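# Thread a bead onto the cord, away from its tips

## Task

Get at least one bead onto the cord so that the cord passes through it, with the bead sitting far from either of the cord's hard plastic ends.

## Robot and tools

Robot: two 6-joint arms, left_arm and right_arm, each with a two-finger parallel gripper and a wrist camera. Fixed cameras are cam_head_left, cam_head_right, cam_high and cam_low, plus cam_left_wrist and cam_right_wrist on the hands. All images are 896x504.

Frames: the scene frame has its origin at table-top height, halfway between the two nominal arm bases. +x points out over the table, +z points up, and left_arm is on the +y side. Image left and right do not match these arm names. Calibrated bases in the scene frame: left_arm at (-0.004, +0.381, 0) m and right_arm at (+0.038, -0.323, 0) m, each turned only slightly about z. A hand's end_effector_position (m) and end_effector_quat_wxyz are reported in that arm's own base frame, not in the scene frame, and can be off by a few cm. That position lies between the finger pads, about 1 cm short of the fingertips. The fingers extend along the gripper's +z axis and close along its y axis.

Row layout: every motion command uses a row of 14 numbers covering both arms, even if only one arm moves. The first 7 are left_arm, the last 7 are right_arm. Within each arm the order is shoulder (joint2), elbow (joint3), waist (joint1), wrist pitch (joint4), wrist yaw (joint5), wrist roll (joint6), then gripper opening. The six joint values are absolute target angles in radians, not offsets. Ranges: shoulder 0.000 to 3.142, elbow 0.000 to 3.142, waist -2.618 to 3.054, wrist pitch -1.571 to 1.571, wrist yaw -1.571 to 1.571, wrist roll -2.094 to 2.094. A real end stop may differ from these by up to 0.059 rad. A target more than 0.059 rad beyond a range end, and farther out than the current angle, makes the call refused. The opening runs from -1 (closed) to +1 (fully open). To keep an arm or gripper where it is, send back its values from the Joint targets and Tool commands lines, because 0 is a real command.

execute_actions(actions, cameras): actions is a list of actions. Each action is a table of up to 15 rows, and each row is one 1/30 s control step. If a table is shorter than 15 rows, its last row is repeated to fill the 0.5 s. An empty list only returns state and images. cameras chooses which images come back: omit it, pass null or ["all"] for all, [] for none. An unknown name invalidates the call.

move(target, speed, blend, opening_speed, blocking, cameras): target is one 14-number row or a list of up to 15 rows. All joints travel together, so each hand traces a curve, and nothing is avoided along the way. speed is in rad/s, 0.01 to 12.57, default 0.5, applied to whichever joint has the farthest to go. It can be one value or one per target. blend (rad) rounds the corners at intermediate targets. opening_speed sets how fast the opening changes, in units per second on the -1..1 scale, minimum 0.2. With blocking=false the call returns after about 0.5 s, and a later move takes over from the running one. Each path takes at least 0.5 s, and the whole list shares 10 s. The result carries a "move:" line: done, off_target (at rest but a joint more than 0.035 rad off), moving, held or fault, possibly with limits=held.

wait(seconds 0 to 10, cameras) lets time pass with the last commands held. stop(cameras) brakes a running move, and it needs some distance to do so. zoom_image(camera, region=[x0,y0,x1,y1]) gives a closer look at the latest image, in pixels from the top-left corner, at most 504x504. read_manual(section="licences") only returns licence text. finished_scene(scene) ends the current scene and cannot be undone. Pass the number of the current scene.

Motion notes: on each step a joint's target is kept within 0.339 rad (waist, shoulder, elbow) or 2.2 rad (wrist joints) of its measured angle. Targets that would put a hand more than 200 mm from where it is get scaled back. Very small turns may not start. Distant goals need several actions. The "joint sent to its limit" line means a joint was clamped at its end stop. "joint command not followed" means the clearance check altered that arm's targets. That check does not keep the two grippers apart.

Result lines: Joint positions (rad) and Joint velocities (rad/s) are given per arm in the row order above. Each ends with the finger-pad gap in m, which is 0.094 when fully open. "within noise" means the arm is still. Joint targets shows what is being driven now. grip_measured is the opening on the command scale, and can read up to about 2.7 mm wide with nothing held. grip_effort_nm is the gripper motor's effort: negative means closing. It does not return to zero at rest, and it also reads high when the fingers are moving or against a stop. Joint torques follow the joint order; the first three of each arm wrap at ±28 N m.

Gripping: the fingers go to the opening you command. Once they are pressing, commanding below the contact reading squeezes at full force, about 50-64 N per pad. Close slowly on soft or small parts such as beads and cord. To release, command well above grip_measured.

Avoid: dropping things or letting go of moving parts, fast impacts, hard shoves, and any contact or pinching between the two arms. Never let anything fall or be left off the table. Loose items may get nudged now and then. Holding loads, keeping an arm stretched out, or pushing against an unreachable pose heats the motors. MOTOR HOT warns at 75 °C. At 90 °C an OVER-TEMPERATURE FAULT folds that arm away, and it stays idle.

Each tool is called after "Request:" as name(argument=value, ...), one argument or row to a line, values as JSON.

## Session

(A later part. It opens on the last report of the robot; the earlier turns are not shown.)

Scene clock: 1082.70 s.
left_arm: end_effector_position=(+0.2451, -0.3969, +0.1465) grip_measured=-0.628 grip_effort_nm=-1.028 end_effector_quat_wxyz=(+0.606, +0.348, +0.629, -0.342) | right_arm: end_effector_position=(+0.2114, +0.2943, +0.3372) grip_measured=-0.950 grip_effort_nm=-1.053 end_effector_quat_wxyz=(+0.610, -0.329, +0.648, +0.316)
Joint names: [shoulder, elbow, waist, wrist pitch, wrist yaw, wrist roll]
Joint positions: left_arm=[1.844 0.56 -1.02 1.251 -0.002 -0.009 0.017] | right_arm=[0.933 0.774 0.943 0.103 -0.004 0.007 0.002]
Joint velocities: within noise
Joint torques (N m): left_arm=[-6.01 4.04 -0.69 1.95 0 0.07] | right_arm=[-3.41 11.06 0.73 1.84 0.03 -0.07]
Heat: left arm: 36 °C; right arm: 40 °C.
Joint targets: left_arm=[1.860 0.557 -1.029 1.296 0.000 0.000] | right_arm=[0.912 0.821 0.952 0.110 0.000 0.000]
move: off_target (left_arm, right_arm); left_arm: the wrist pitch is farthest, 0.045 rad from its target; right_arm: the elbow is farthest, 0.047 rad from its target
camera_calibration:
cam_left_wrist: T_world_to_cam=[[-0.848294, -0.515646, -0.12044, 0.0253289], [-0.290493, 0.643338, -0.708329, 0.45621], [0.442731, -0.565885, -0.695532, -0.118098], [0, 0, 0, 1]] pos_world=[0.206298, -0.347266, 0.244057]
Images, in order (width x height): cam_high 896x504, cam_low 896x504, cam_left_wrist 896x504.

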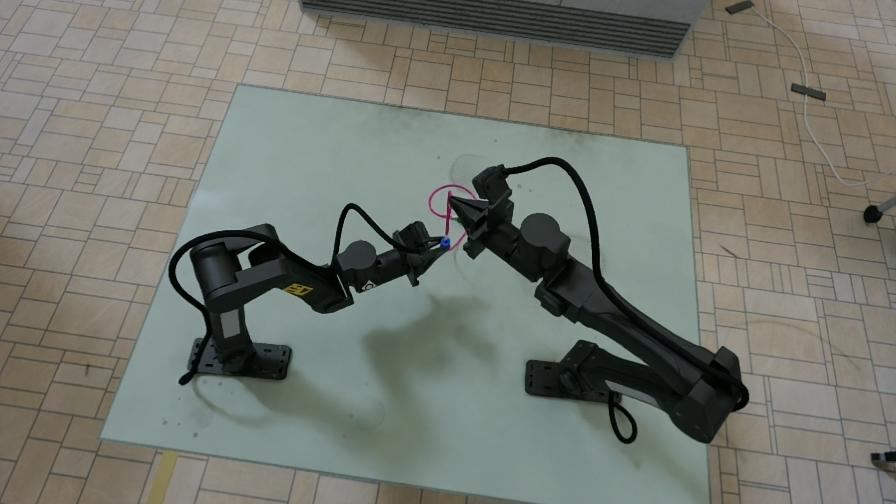

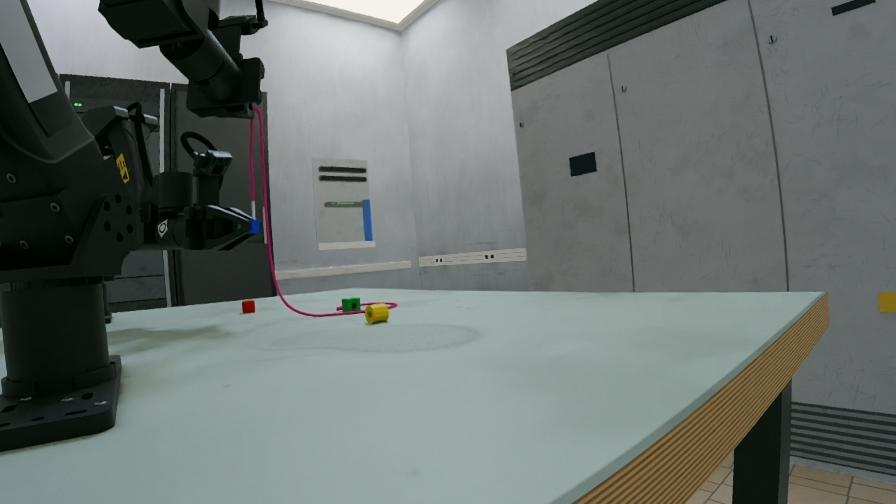

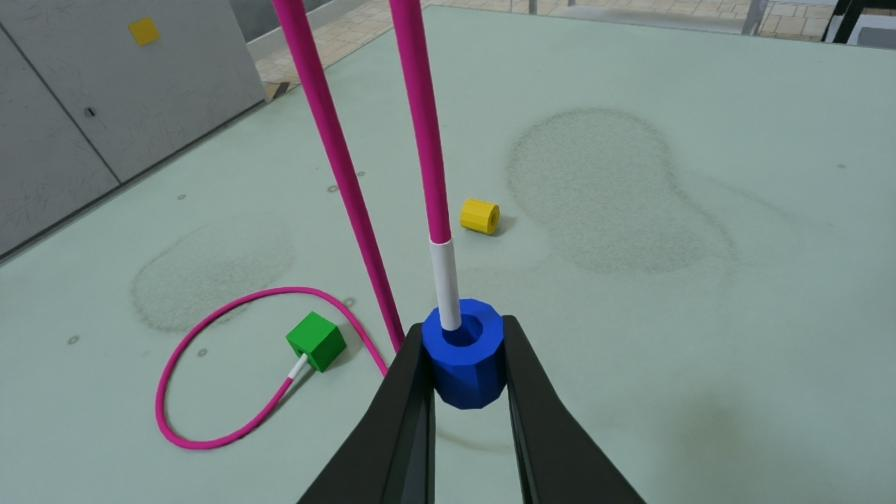

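Request:
move(
  target=[1.86,0.557,-1.029,1.296,0,0,-0.75,0.910,0.854,0.952,0.078,0,0.0,-1.0],
  speed=0.08,
  cameras=["cam_left_wrist","cam_low","cam_high"],
)

Request:
zoom_image(
  camera="cam_low",
  region=[225, 180, 275, 250],
)

Request:
zoom_image(
  camera="cam_left_wrist",
  region=[400, 220, 520, 380],
)

Request:
zoom_image(
  camera="cam_high",
  region=[420, 210, 470, 260],
)

Scene clock: 1099.60 s.
left_arm: end_effector_position=(+0.2451, -0.3969, +0.1465) grip_measured=-0.628 grip_effort_nm=-1.018 end_effector_quat_wxyz=(+0.606, +0.348, +0.629, -0.342) | right_arm: end_effector_position=(+0.2109, +0.2937, +0.3454) grip_measured=-0.950 grip_effort_nm=-1.057 end_effector_quat_wxyz=(+0.610, -0.329, +0.648, +0.316)
Joint names: [shoulder, elbow, waist, wrist pitch, wrist yaw, wrist roll]
Joint positions: left_arm=[1.844 0.56 -1.02 1.251 -0.002 -0.009 0.017] | right_arm=[0.933 0.806 0.943 0.071 -0.004 0.007 0.002]
Joint velocities: within noise
Joint torques (N m): left_arm=[-5.98 4.03 -0.69 1.95 0 0.07] | right_arm=[-3.66 11.12 0.77 1.83 0.02 -0.06]
Heat: left arm: 36 °C; right arm: 37 °C.
Joint targets: left_arm=[1.860 0.557 -1.029 1.296 0.000 0.000] | right_arm=[0.910 0.854 0.952 0.078 0.000 0.000]
move: off_target (left_arm, right_arm); left_arm: the wrist pitch is farthest, 0.045 rad from its target; right_arm: the elbow is farthest, 0.048 rad from its target
camera_calibration:
cam_left_wrist: T_world_to_cam=[[-0.848294, -0.515646, -0.12044, 0.0253289], [-0.290493, 0.643338, -0.708329, 0.45621], [0.442731, -0.565885, -0.695532, -0.118098], [0, 0, 0, 1]] pos_world=[0.206298, -0.347266, 0.244057]
Images, in order (width x height): cam_high 896x504, cam_low 896x504, cam_left_wrist 896x504.

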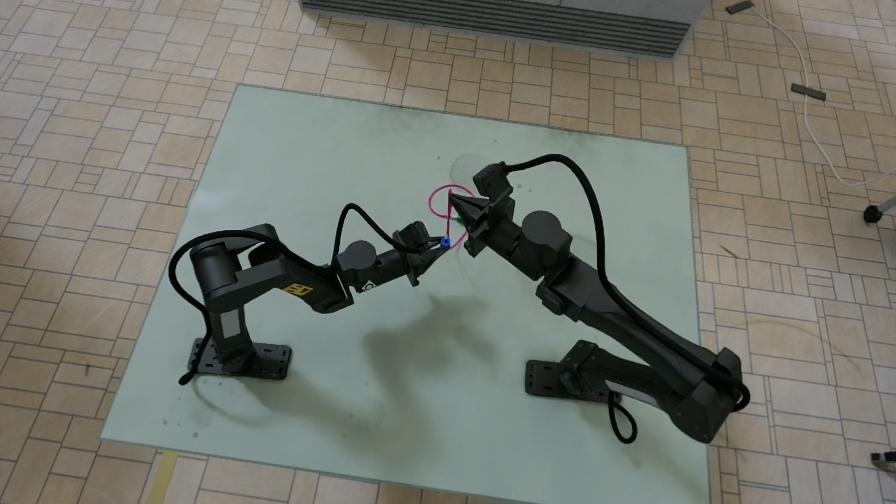

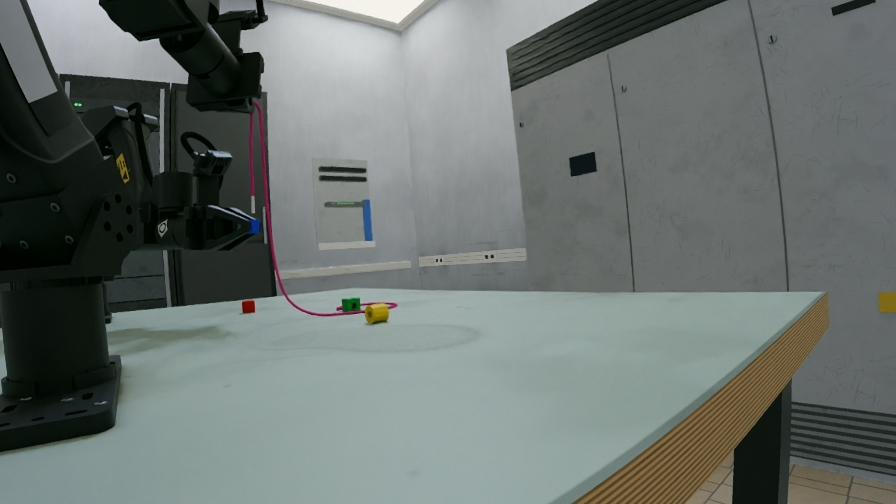

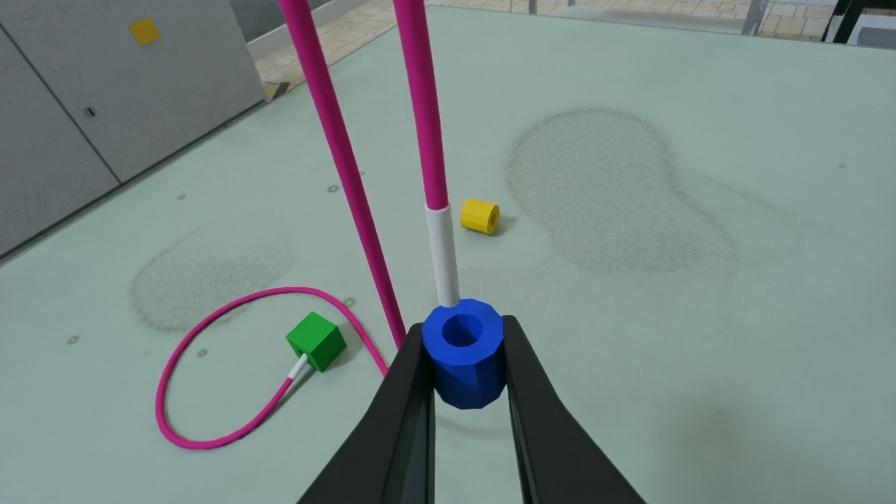

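Scaled by 7.200 from the camera's 896x504 image, which has a finer 1280x720 frame.

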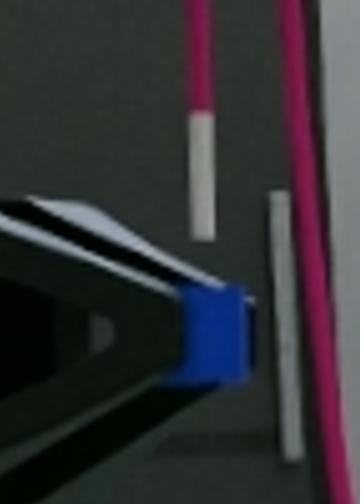

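Scaled by 3.150 from the camera's 896x504 image, which has a finer 1280x720 frame.

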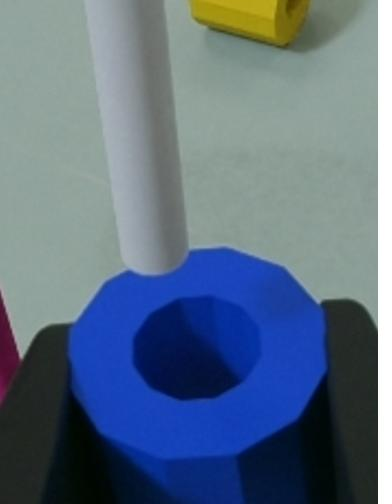

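Scaled by 10.080 from the camera's 896x504 image, which has a finer 1280x720 frame.

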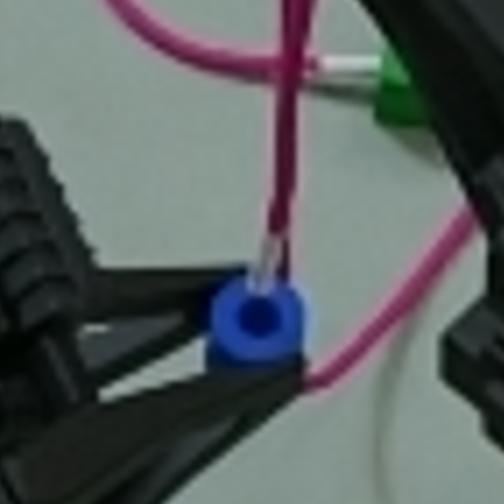

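Request:
move(
  target=[1.86,0.557,-1.029,1.296,0,0,-0.75,0.900,0.7524,0.956,0.139,0,0.0,-1.0],
  speed=0.06,
  cameras=["cam_left_wrist","cam_low","cam_high"],
)

Request:
zoom_image(
  camera="cam_low",
  region=[225, 180, 275, 250],
)

Request:
zoom_image(
  camera="cam_left_wrist",
  region=[400, 220, 520, 380],
)

Request:
zoom_image(
  camera="cam_high",
  region=[420, 210, 470, 260],
)

Scene clock: 1132.60 s.
left_arm: end_effector_position=(+0.2451, -0.3969, +0.1465) grip_measured=-0.628 grip_effort_nm=-1.023 end_effector_quat_wxyz=(+0.606, +0.348, +0.629, -0.342) | right_arm: end_effector_position=(+0.2090, +0.2934, +0.3371) grip_measured=-0.950 grip_effort_nm=-1.057 end_effector_quat_wxyz=(+0.609, -0.330, +0.647, +0.317)
Joint names: [shoulder, elbow, waist, wrist pitch, wrist yaw, wrist roll]
Joint positions: left_arm=[1.844 0.56 -1.02 1.251 -0.002 -0.009 0.017] | right_arm=[0.923 0.77 0.947 0.097 -0.004 0.007 0.002]
Joint velocities: within noise
Joint torques (N m): left_arm=[-6.01 4.03 -0.69 1.95 0 0.08] | right_arm=[-3.69 6.11 0.76 2.16 0.03 -0.06]
Heat: left arm: 36 °C; right arm: 36 °C.
Joint targets: left_arm=[1.860 0.557 -1.029 1.296 0.000 0.000] | right_arm=[0.900 0.752 0.956 0.139 0.000 0.000]
move: off_target (left_arm, right_arm); left_arm: the wrist pitch is farthest, 0.045 rad from its target; right_arm: the wrist pitch is farthest, 0.042 rad from its target
camera_calibration:
cam_left_wrist: T_world_to_cam=[[-0.848294, -0.515646, -0.12044, 0.0253289], [-0.290493, 0.643338, -0.708329, 0.45621], [0.442731, -0.565885, -0.695532, -0.118098], [0, 0, 0, 1]] pos_world=[0.206298, -0.347266, 0.244057]
Images, in order (width x height): cam_high 896x504, cam_low 896x504, cam_left_wrist 896x504.

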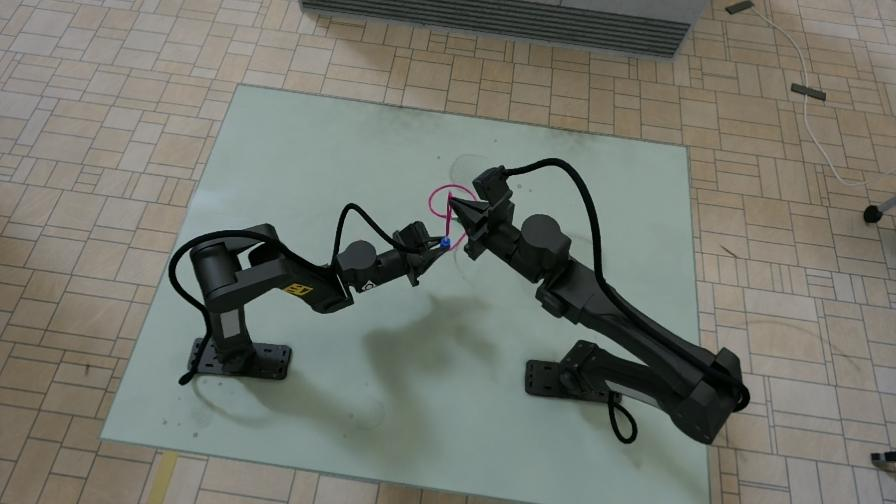

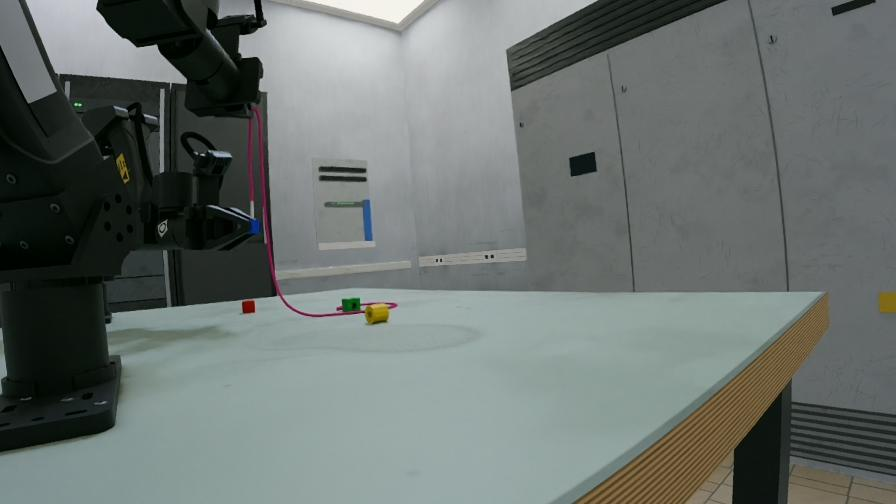

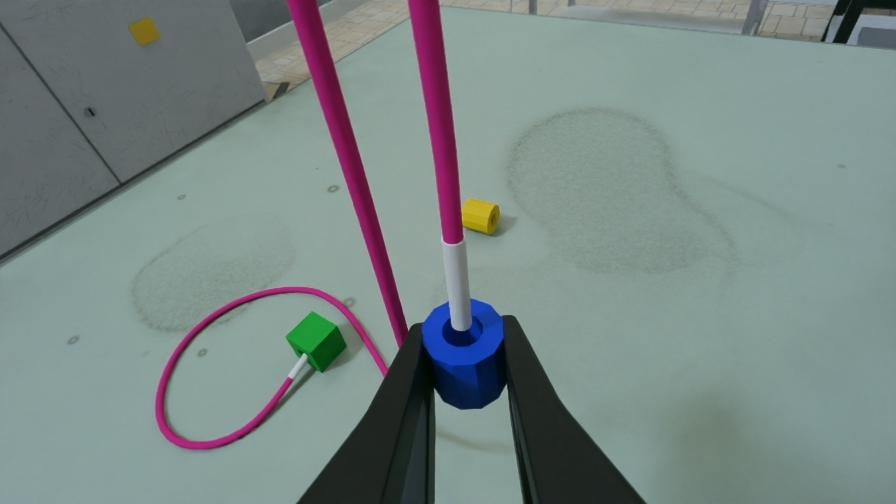

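Scaled by 7.200 from the camera's 896x504 image, which has a finer 1280x720 frame.

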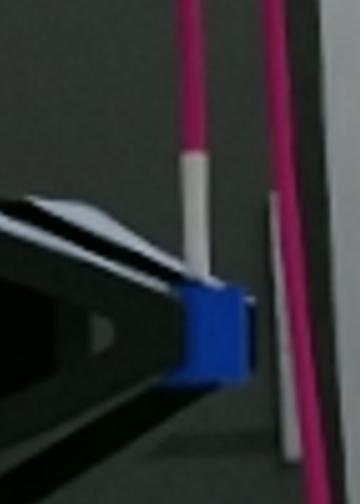

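Scaled by 3.150 from the camera's 896x504 image, which has a finer 1280x720 frame.

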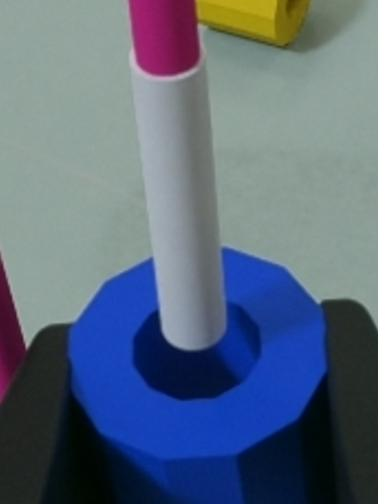

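Scaled by 10.080 from the camera's 896x504 image, which has a finer 1280x720 frame.

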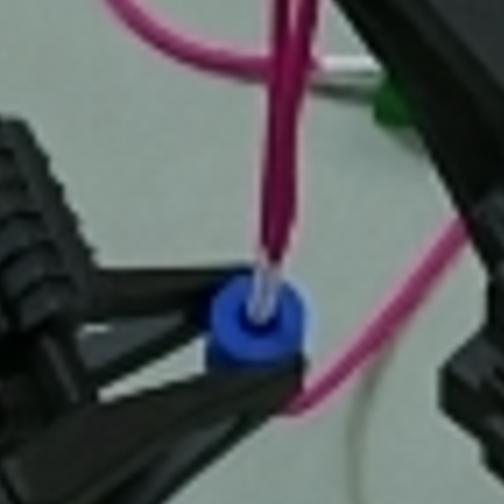

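Request:
move(
  target=[1.86,0.557,-1.029,1.296,0,0,-0.75,0.8965,0.7055,0.956,0.1824,0,0.0,-1.0],
  speed=0.05,
  cameras=["cam_left_wrist","cam_low"],
)

Request:
zoom_image(
  camera="cam_left_wrist",
  region=[400, 220, 520, 380],
)

Request:
zoom_image(
  camera="cam_low",
  region=[225, 180, 275, 250],
)

Scene clock: 1144.90 s.
left_arm: end_effector_position=(+0.2451, -0.3969, +0.1465) grip_measured=-0.628 grip_effort_nm=-1.028 end_effector_quat_wxyz=(+0.606, +0.348, +0.629, -0.342) | right_arm: end_effector_position=(+0.2090, +0.2936, +0.3255) grip_measured=-0.950 grip_effort_nm=-1.057 end_effector_quat_wxyz=(+0.609, -0.331, +0.648, +0.317)
Joint names: [shoulder, elbow, waist, wrist pitch, wrist yaw, wrist roll]
Joint positions: left_arm=[1.844 0.56 -1.02 1.251 -0.002 -0.009 0.017] | right_arm=[0.921 0.724 0.947 0.14 -0.004 0.007 0.002]
Joint velocities: within noise
Joint torques (N m): left_arm=[-6.01 4.03 -0.68 1.95 0 0.07] | right_arm=[-3.71 6.02 0.83 2.19 0.02 -0.06]
Heat: left arm: 36 °C; right arm: 36 °C.
Joint targets: left_arm=[1.860 0.557 -1.029 1.296 0.000 0.000] | right_arm=[0.897 0.705 0.956 0.182 0.000 0.000]
move: off_target (left_arm, right_arm); left_arm: the wrist pitch is farthest, 0.045 rad from its target; right_arm: the wrist pitch is farthest, 0.043 rad from its target
camera_calibration:
cam_left_wrist: T_world_to_cam=[[-0.848294, -0.515646, -0.12044, 0.0253289], [-0.290493, 0.643338, -0.708329, 0.45621], [0.442731, -0.565885, -0.695532, -0.118098], [0, 0, 0, 1]] pos_world=[0.206298, -0.347266, 0.244057]
Images, in order (width x height): cam_low 896x504, cam_left_wrist 896x504.

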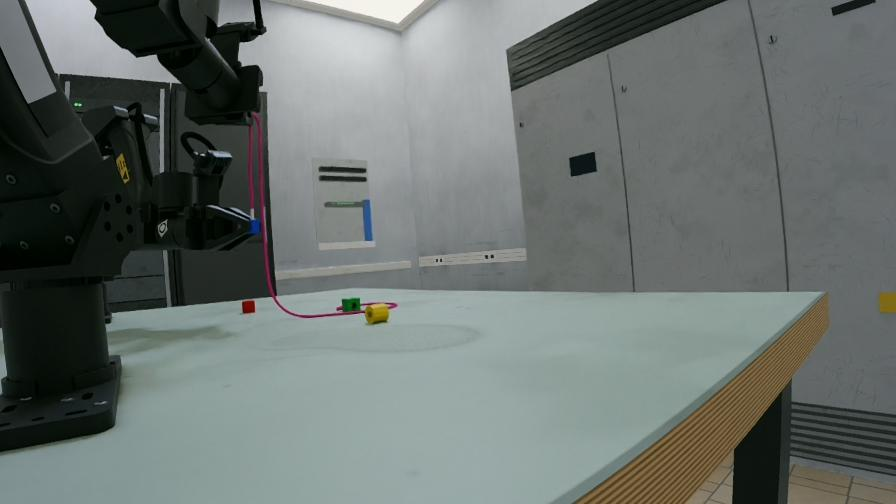

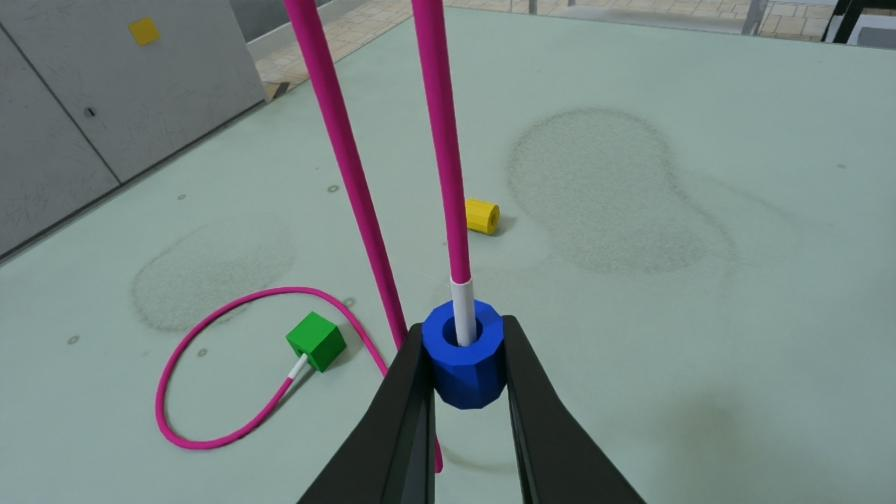

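Scaled by 3.150 from the camera's 896x504 image, which has a finer 1280x720 frame.

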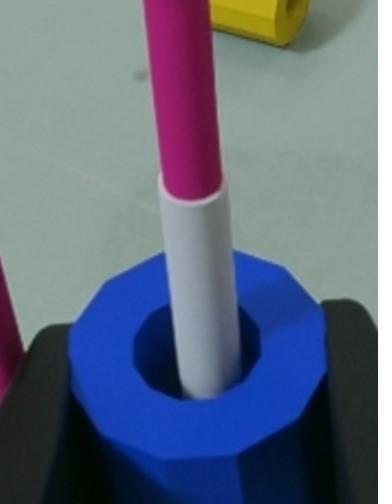

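Scaled by 7.200 from the camera's 896x504 image, which has a finer 1280x720 frame.

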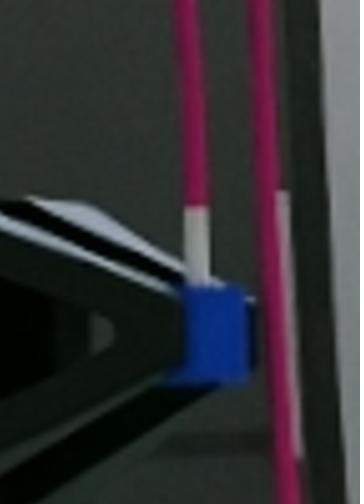

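Request:
move(
  target=[
    [1.86,0.557,-1.029,1.296,0,0,-0.75,0.898,0.595,0.956,0.2966,0,0.0,-1.0],
    [1.86,0.557,-1.029,1.296,0,0,-0.75,0.945,0.482,0.956,0.430,0,0.0,-1.0],
    [1.86,0.557,-1.029,1.296,0,0,-0.75,0.9935,0.377,0.956,0.583,0,0.0,-1.0],
    [1.86,0.557,-1.029,1.296,0,0,-0.75,1.0635,0.296,0.956,0.734,0,0.0,-1.0],
  ],
  speed=0.13,
  blend=[0.02,0.02,0.02,0],
  cameras=["cam_left_wrist","cam_low","cam_right_wrist","cam_high"],
)

Request:
zoom_image(
  camera="cam_low",
  region=[210, 160, 330, 320],
)

Scene clock: 1173.60 s.
left_arm: end_effector_position=(+0.2451, -0.3969, +0.1465) grip_measured=-0.628 grip_effort_nm=-1.028 end_effector_quat_wxyz=(+0.606, +0.348, +0.629, -0.342) | right_arm: end_effector_position=(+0.2086, +0.2931, +0.2129) grip_measured=-0.950 grip_effort_nm=-1.057 end_effector_quat_wxyz=(+0.610, -0.330, +0.647, +0.317)
Joint names: [shoulder, elbow, waist, wrist pitch, wrist yaw, wrist roll]
Joint positions: left_arm=[1.844 0.56 -1.02 1.251 -0.002 -0.009 0.017] | right_arm=[1.06 0.313 0.947 0.693 -0.004 0.007 0.002]
Joint velocities: within noise
Joint torques (N m): left_arm=[-6.01 4.03 -0.69 1.95 0 0.07] | right_arm=[-1.91 5.45 0.75 2.21 0.02 -0.07]
Heat: left arm: 37 °C; right arm: 37 °C.
Joint targets: left_arm=[1.860 0.557 -1.029 1.296 0.000 0.000] | right_arm=[1.063 0.296 0.956 0.734 0.000 0.000]
move: off_target (left_arm, right_arm); left_arm: the wrist pitch is farthest, 0.045 rad from its target; right_arm: the wrist pitch is farthest, 0.041 rad from its target
camera_calibration:
cam_left_wrist: T_world_to_cam=[[-0.848294, -0.515646, -0.12044, 0.0253289], [-0.290493, 0.643338, -0.708329, 0.45621], [0.442731, -0.565885, -0.695532, -0.118098], [0, 0, 0, 1]] pos_world=[0.206298, -0.347266, 0.244057]
cam_right_wrist: T_world_to_cam=[[0.806028, -0.581946, -0.107974, 0.0273084], [-0.480037, -0.536034, -0.694429, 0.430241], [0.346242, 0.611561, -0.711414, 0.0158403], [0, 0, 0, 1]] pos_world=[0.179036, 0.236828, 0.312989]
Images, in order (width x height): cam_high 896x504, cam_low 896x504, cam_left_wrist 896x504, cam_right_wrist 896x504.

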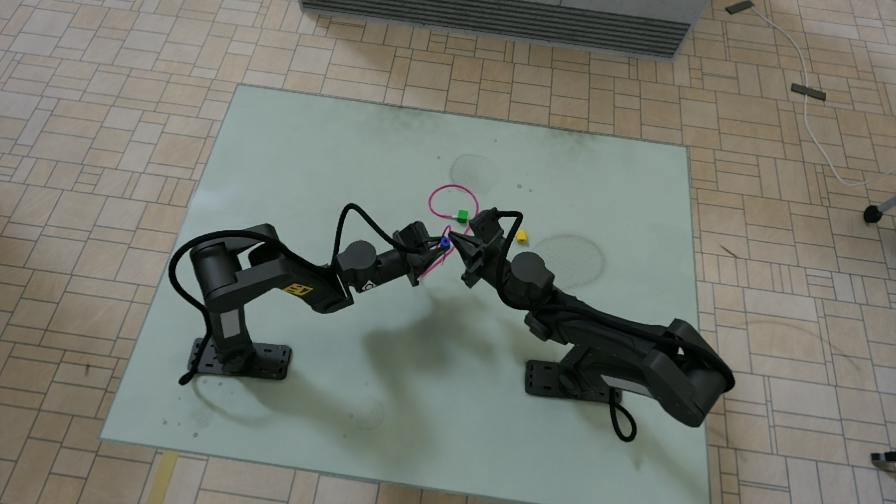

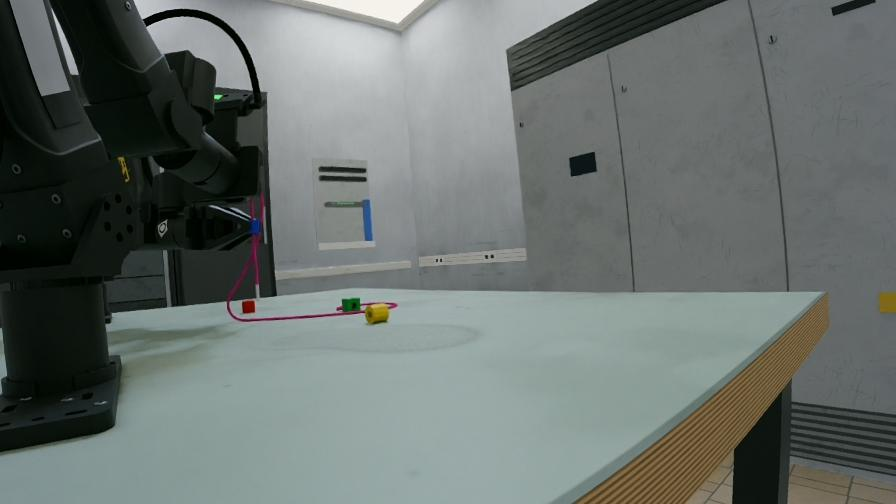

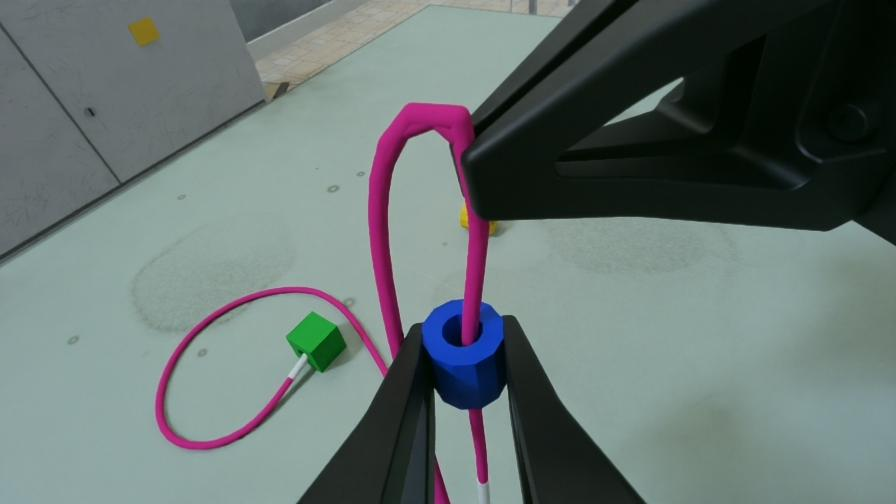

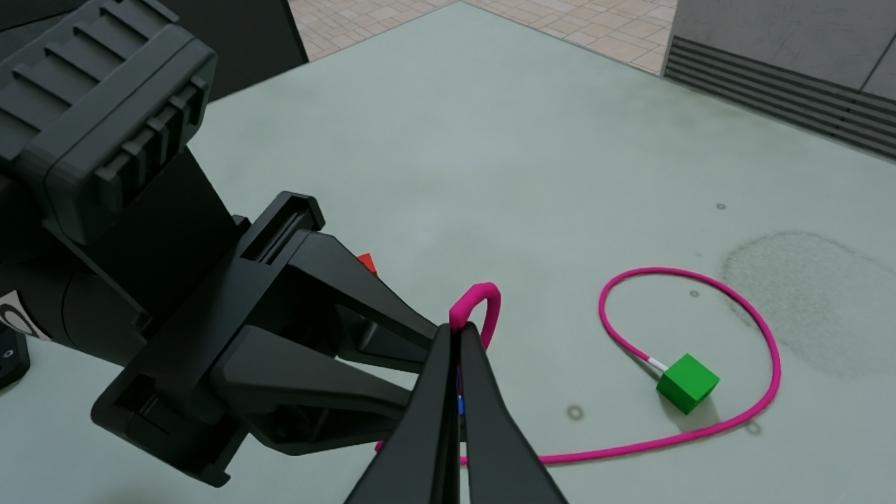

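Scaled by 3.150 from the camera's 896x504 image, which has a finer 1280x720 frame.

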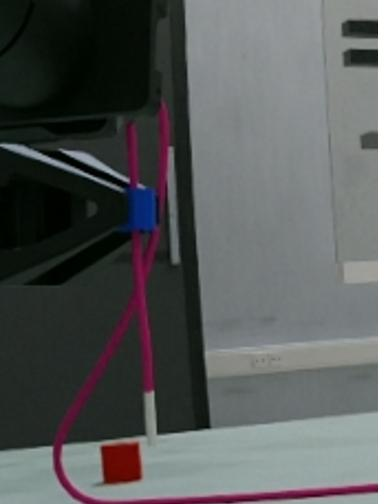

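Request:
move(
  target=[
    [1.945,0.595,-1.029,1.16,0,0,-0.75,1.2138,0.229,0.956,0.80,0,0.0,-1.0],
    [2.116,0.646,-1.029,1.098,0,0,-0.75,1.448,0.2016,0.956,0.909,0,0.0,-1.0],
  ],
  speed=[0.15,0.15],
  blend=[0.03,0],
  cameras=["cam_left_wrist","cam_low","cam_right_wrist","cam_high"],
)

Request:
zoom_image(
  camera="cam_low",
  region=[200, 220, 340, 360],
)

Scene clock: 1236.83 s.
left_arm: end_effector_position=(+0.2465, -0.3998, +0.0213) grip_measured=-0.628 grip_effort_nm=-1.028 end_effector_quat_wxyz=(+0.493, +0.400, +0.721, -0.278) | right_arm: end_effector_position=(+0.2077, +0.2918, +0.0832) grip_measured=-0.950 grip_effort_nm=-1.053 end_effector_quat_wxyz=(+0.506, -0.373, +0.732, +0.263)
Joint names: [shoulder, elbow, waist, wrist pitch, wrist yaw, wrist roll]
Joint positions: left_arm=[2.093 0.63 -1.02 1.096 0 -0.007 0.017] | right_arm=[1.441 0.216 0.947 0.868 -0.004 0.007 0.002]
Joint velocities: within noise
Joint torques (N m): left_arm=[-6.61 4.68 -0.7 1.53 -0.02 0.06] | right_arm=[-3.19 3.82 0.8 2.08 0 -0.05]
Heat: left arm: 37 °C; right arm: 43 °C.
Joint targets: left_arm=[2.116 0.646 -1.029 1.098 0.000 0.000] | right_arm=[1.448 0.202 0.956 0.909 0.000 0.000]
move: off_target (right_arm); right_arm: the wrist pitch is farthest, 0.041 rad from its target
camera_calibration:
cam_left_wrist: T_world_to_cam=[[-0.869838, -0.480182, -0.113171, 0.0292512], [-0.389385, 0.8091, -0.440156, 0.454707], [0.302921, -0.338797, -0.890761, -0.0780327], [0, 0, 0, 1]] pos_world=[0.226138, -0.380295, 0.133944]
cam_right_wrist: T_world_to_cam=[[0.787531, -0.607823, -0.101719, 0.0242406], [-0.581449, -0.678135, -0.4495, 0.381208], [0.204238, 0.413139, -0.88747, 0.0267234], [0, 0, 0, 1]] pos_world=[0.197105, 0.262204, 0.197535]
Images, in order (width x height): cam_high 896x504, cam_low 896x504, cam_left_wrist 896x504, cam_right_wrist 896x504.

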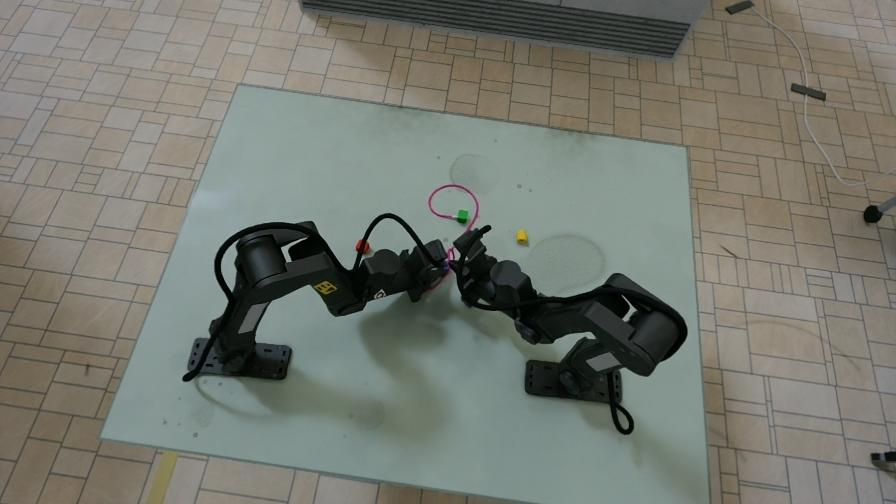

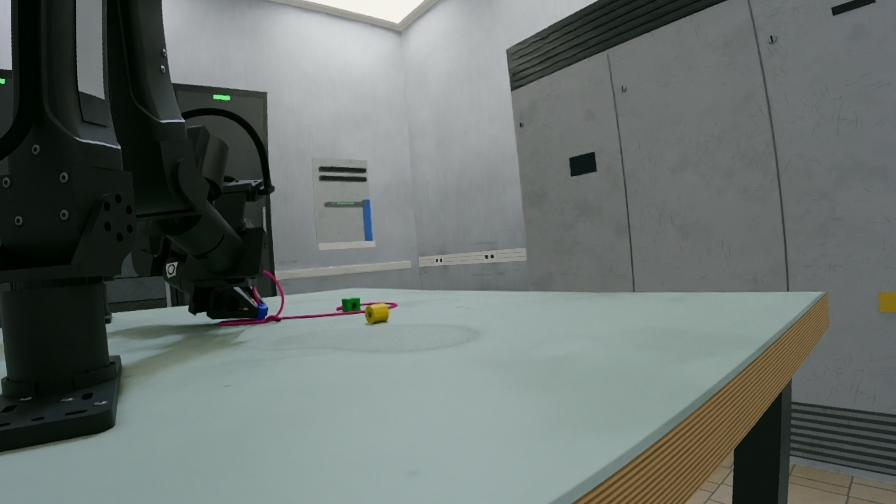

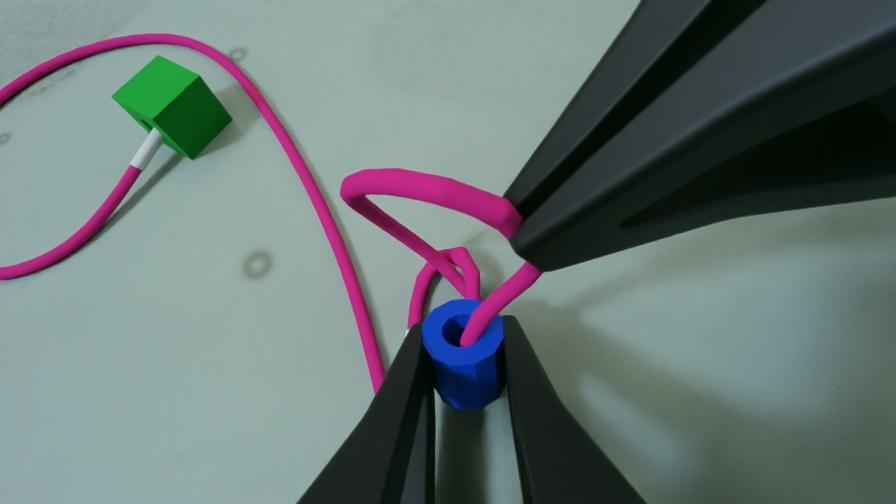

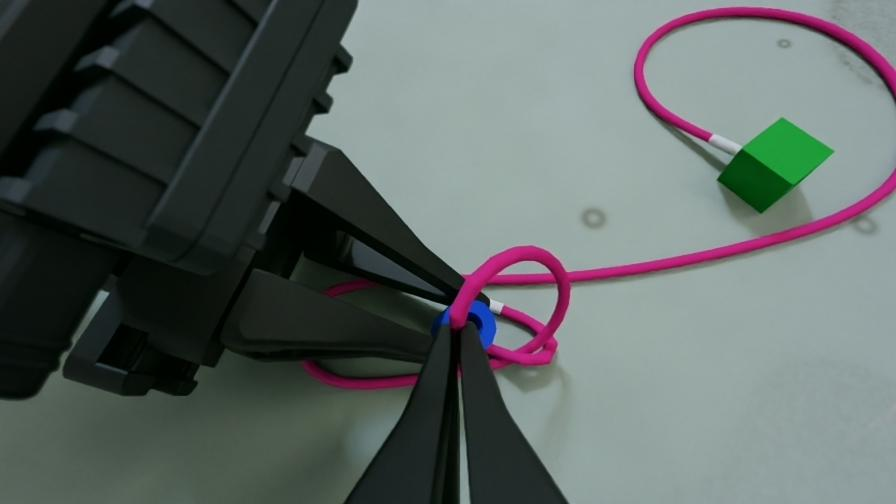

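Scaled by 3.600 from the camera's 896x504 image, which has a finer 1280x720 frame.

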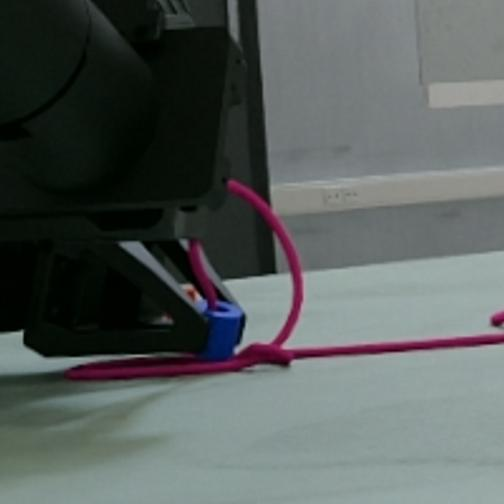

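Request:
move(
  target=[
    [2.126,0.646,-1.029,1.098,0,0,-0.75,1.448,0.2016,0.956,0.909,0,0.0,-1.0],
    [2.126,0.646,-1.029,1.098,0,0,-0.25,1.448,0.2016,0.956,0.909,0,0.0,-1.0],
  ],
  speed=0.1,
  opening_speed=0.4,
  cameras=["cam_left_wrist","cam_low","cam_right_wrist"],
)

Request:
zoom_image(
  camera="cam_low",
  region=[200, 260, 340, 340],
)

Scene clock: 1282.27 s.
left_arm: end_effector_position=(+0.2461, -0.3996, +0.0172) grip_measured=-0.252 grip_effort_nm=0.100 end_effector_quat_wxyz=(+0.491, +0.402, +0.722, -0.276) | right_arm: end_effector_position=(+0.2078, +0.2919, +0.0835) grip_measured=-0.950 grip_effort_nm=-1.057 end_effector_quat_wxyz=(+0.506, -0.373, +0.731, +0.263)
Joint names: [shoulder, elbow, waist, wrist pitch, wrist yaw, wrist roll]
Joint positions: left_arm=[2.104 0.632 -1.021 1.098 0 -0.005 0.035] | right_arm=[1.441 0.216 0.947 0.869 -0.004 0.007 0.002]
Joint velocities: within noise
Joint torques (N m): left_arm=[-6.75 4.51 -0.65 1.53 -0.01 0.04] | right_arm=[-3.17 3.86 0.77 2.11 0.03 -0.05]
Heat: left arm: 36 °C; right arm: 43 °C.
Joint targets: left_arm=[2.126 0.646 -1.029 1.098 0.000 0.000] | right_arm=[1.448 0.202 0.956 0.909 0.000 0.000]
move: off_target (right_arm); right_arm: the wrist pitch is farthest, 0.040 rad from its target
camera_calibration:
cam_left_wrist: T_world_to_cam=[[-0.870683, -0.478322, -0.114544, 0.0295987], [-0.389665, 0.812939, -0.432772, 0.454047], [0.300121, -0.332173, -0.894197, -0.0781093], [0, 0, 0, 1]] pos_world=[0.22614, -0.380901, 0.130044]
cam_right_wrist: T_world_to_cam=[[0.787581, -0.60774, -0.101829, 0.0242], [-0.581204, -0.677719, -0.450443, 0.381301], [0.20474, 0.413944, -0.886979, 0.0266226], [0, 0, 0, 1]] pos_world=[0.197103, 0.262102, 0.197832]
Images, in order (width x height): cam_low 896x504, cam_left_wrist 896x504, cam_right_wrist 896x504.

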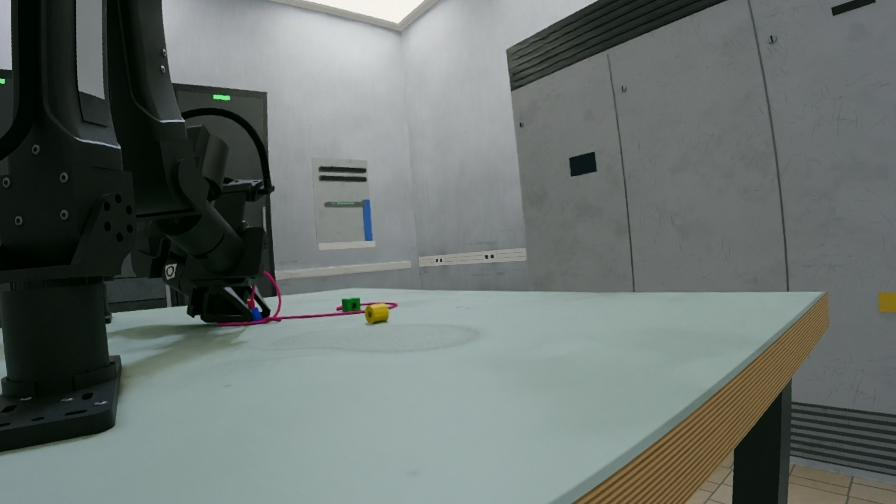

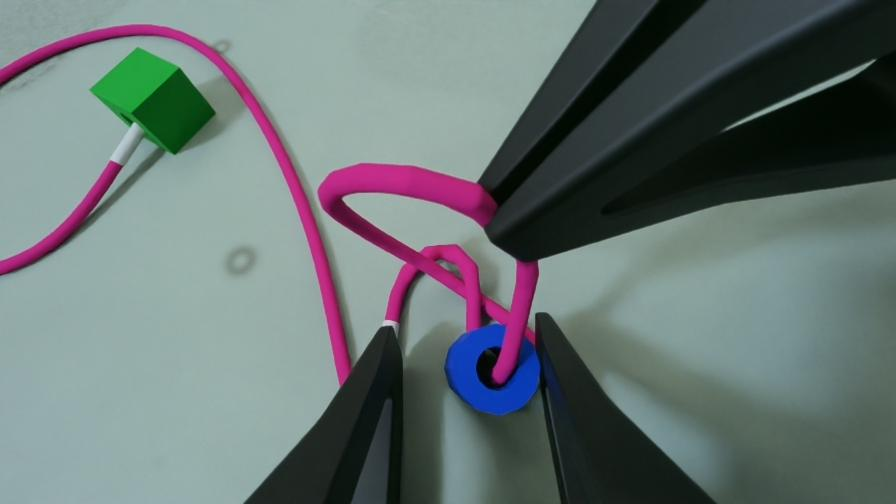

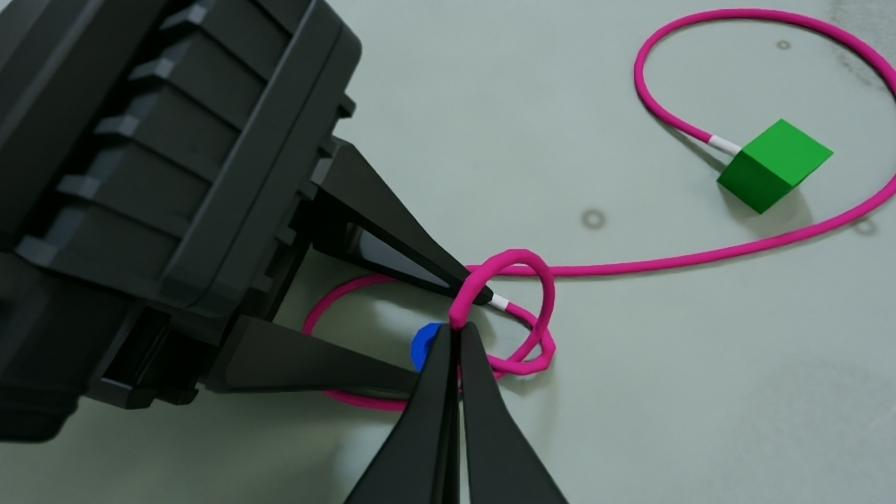

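Scaled by 3.600 from the camera's 896x504 image, which has a finer 1280x720 frame.

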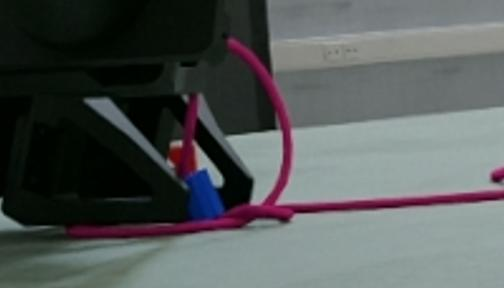

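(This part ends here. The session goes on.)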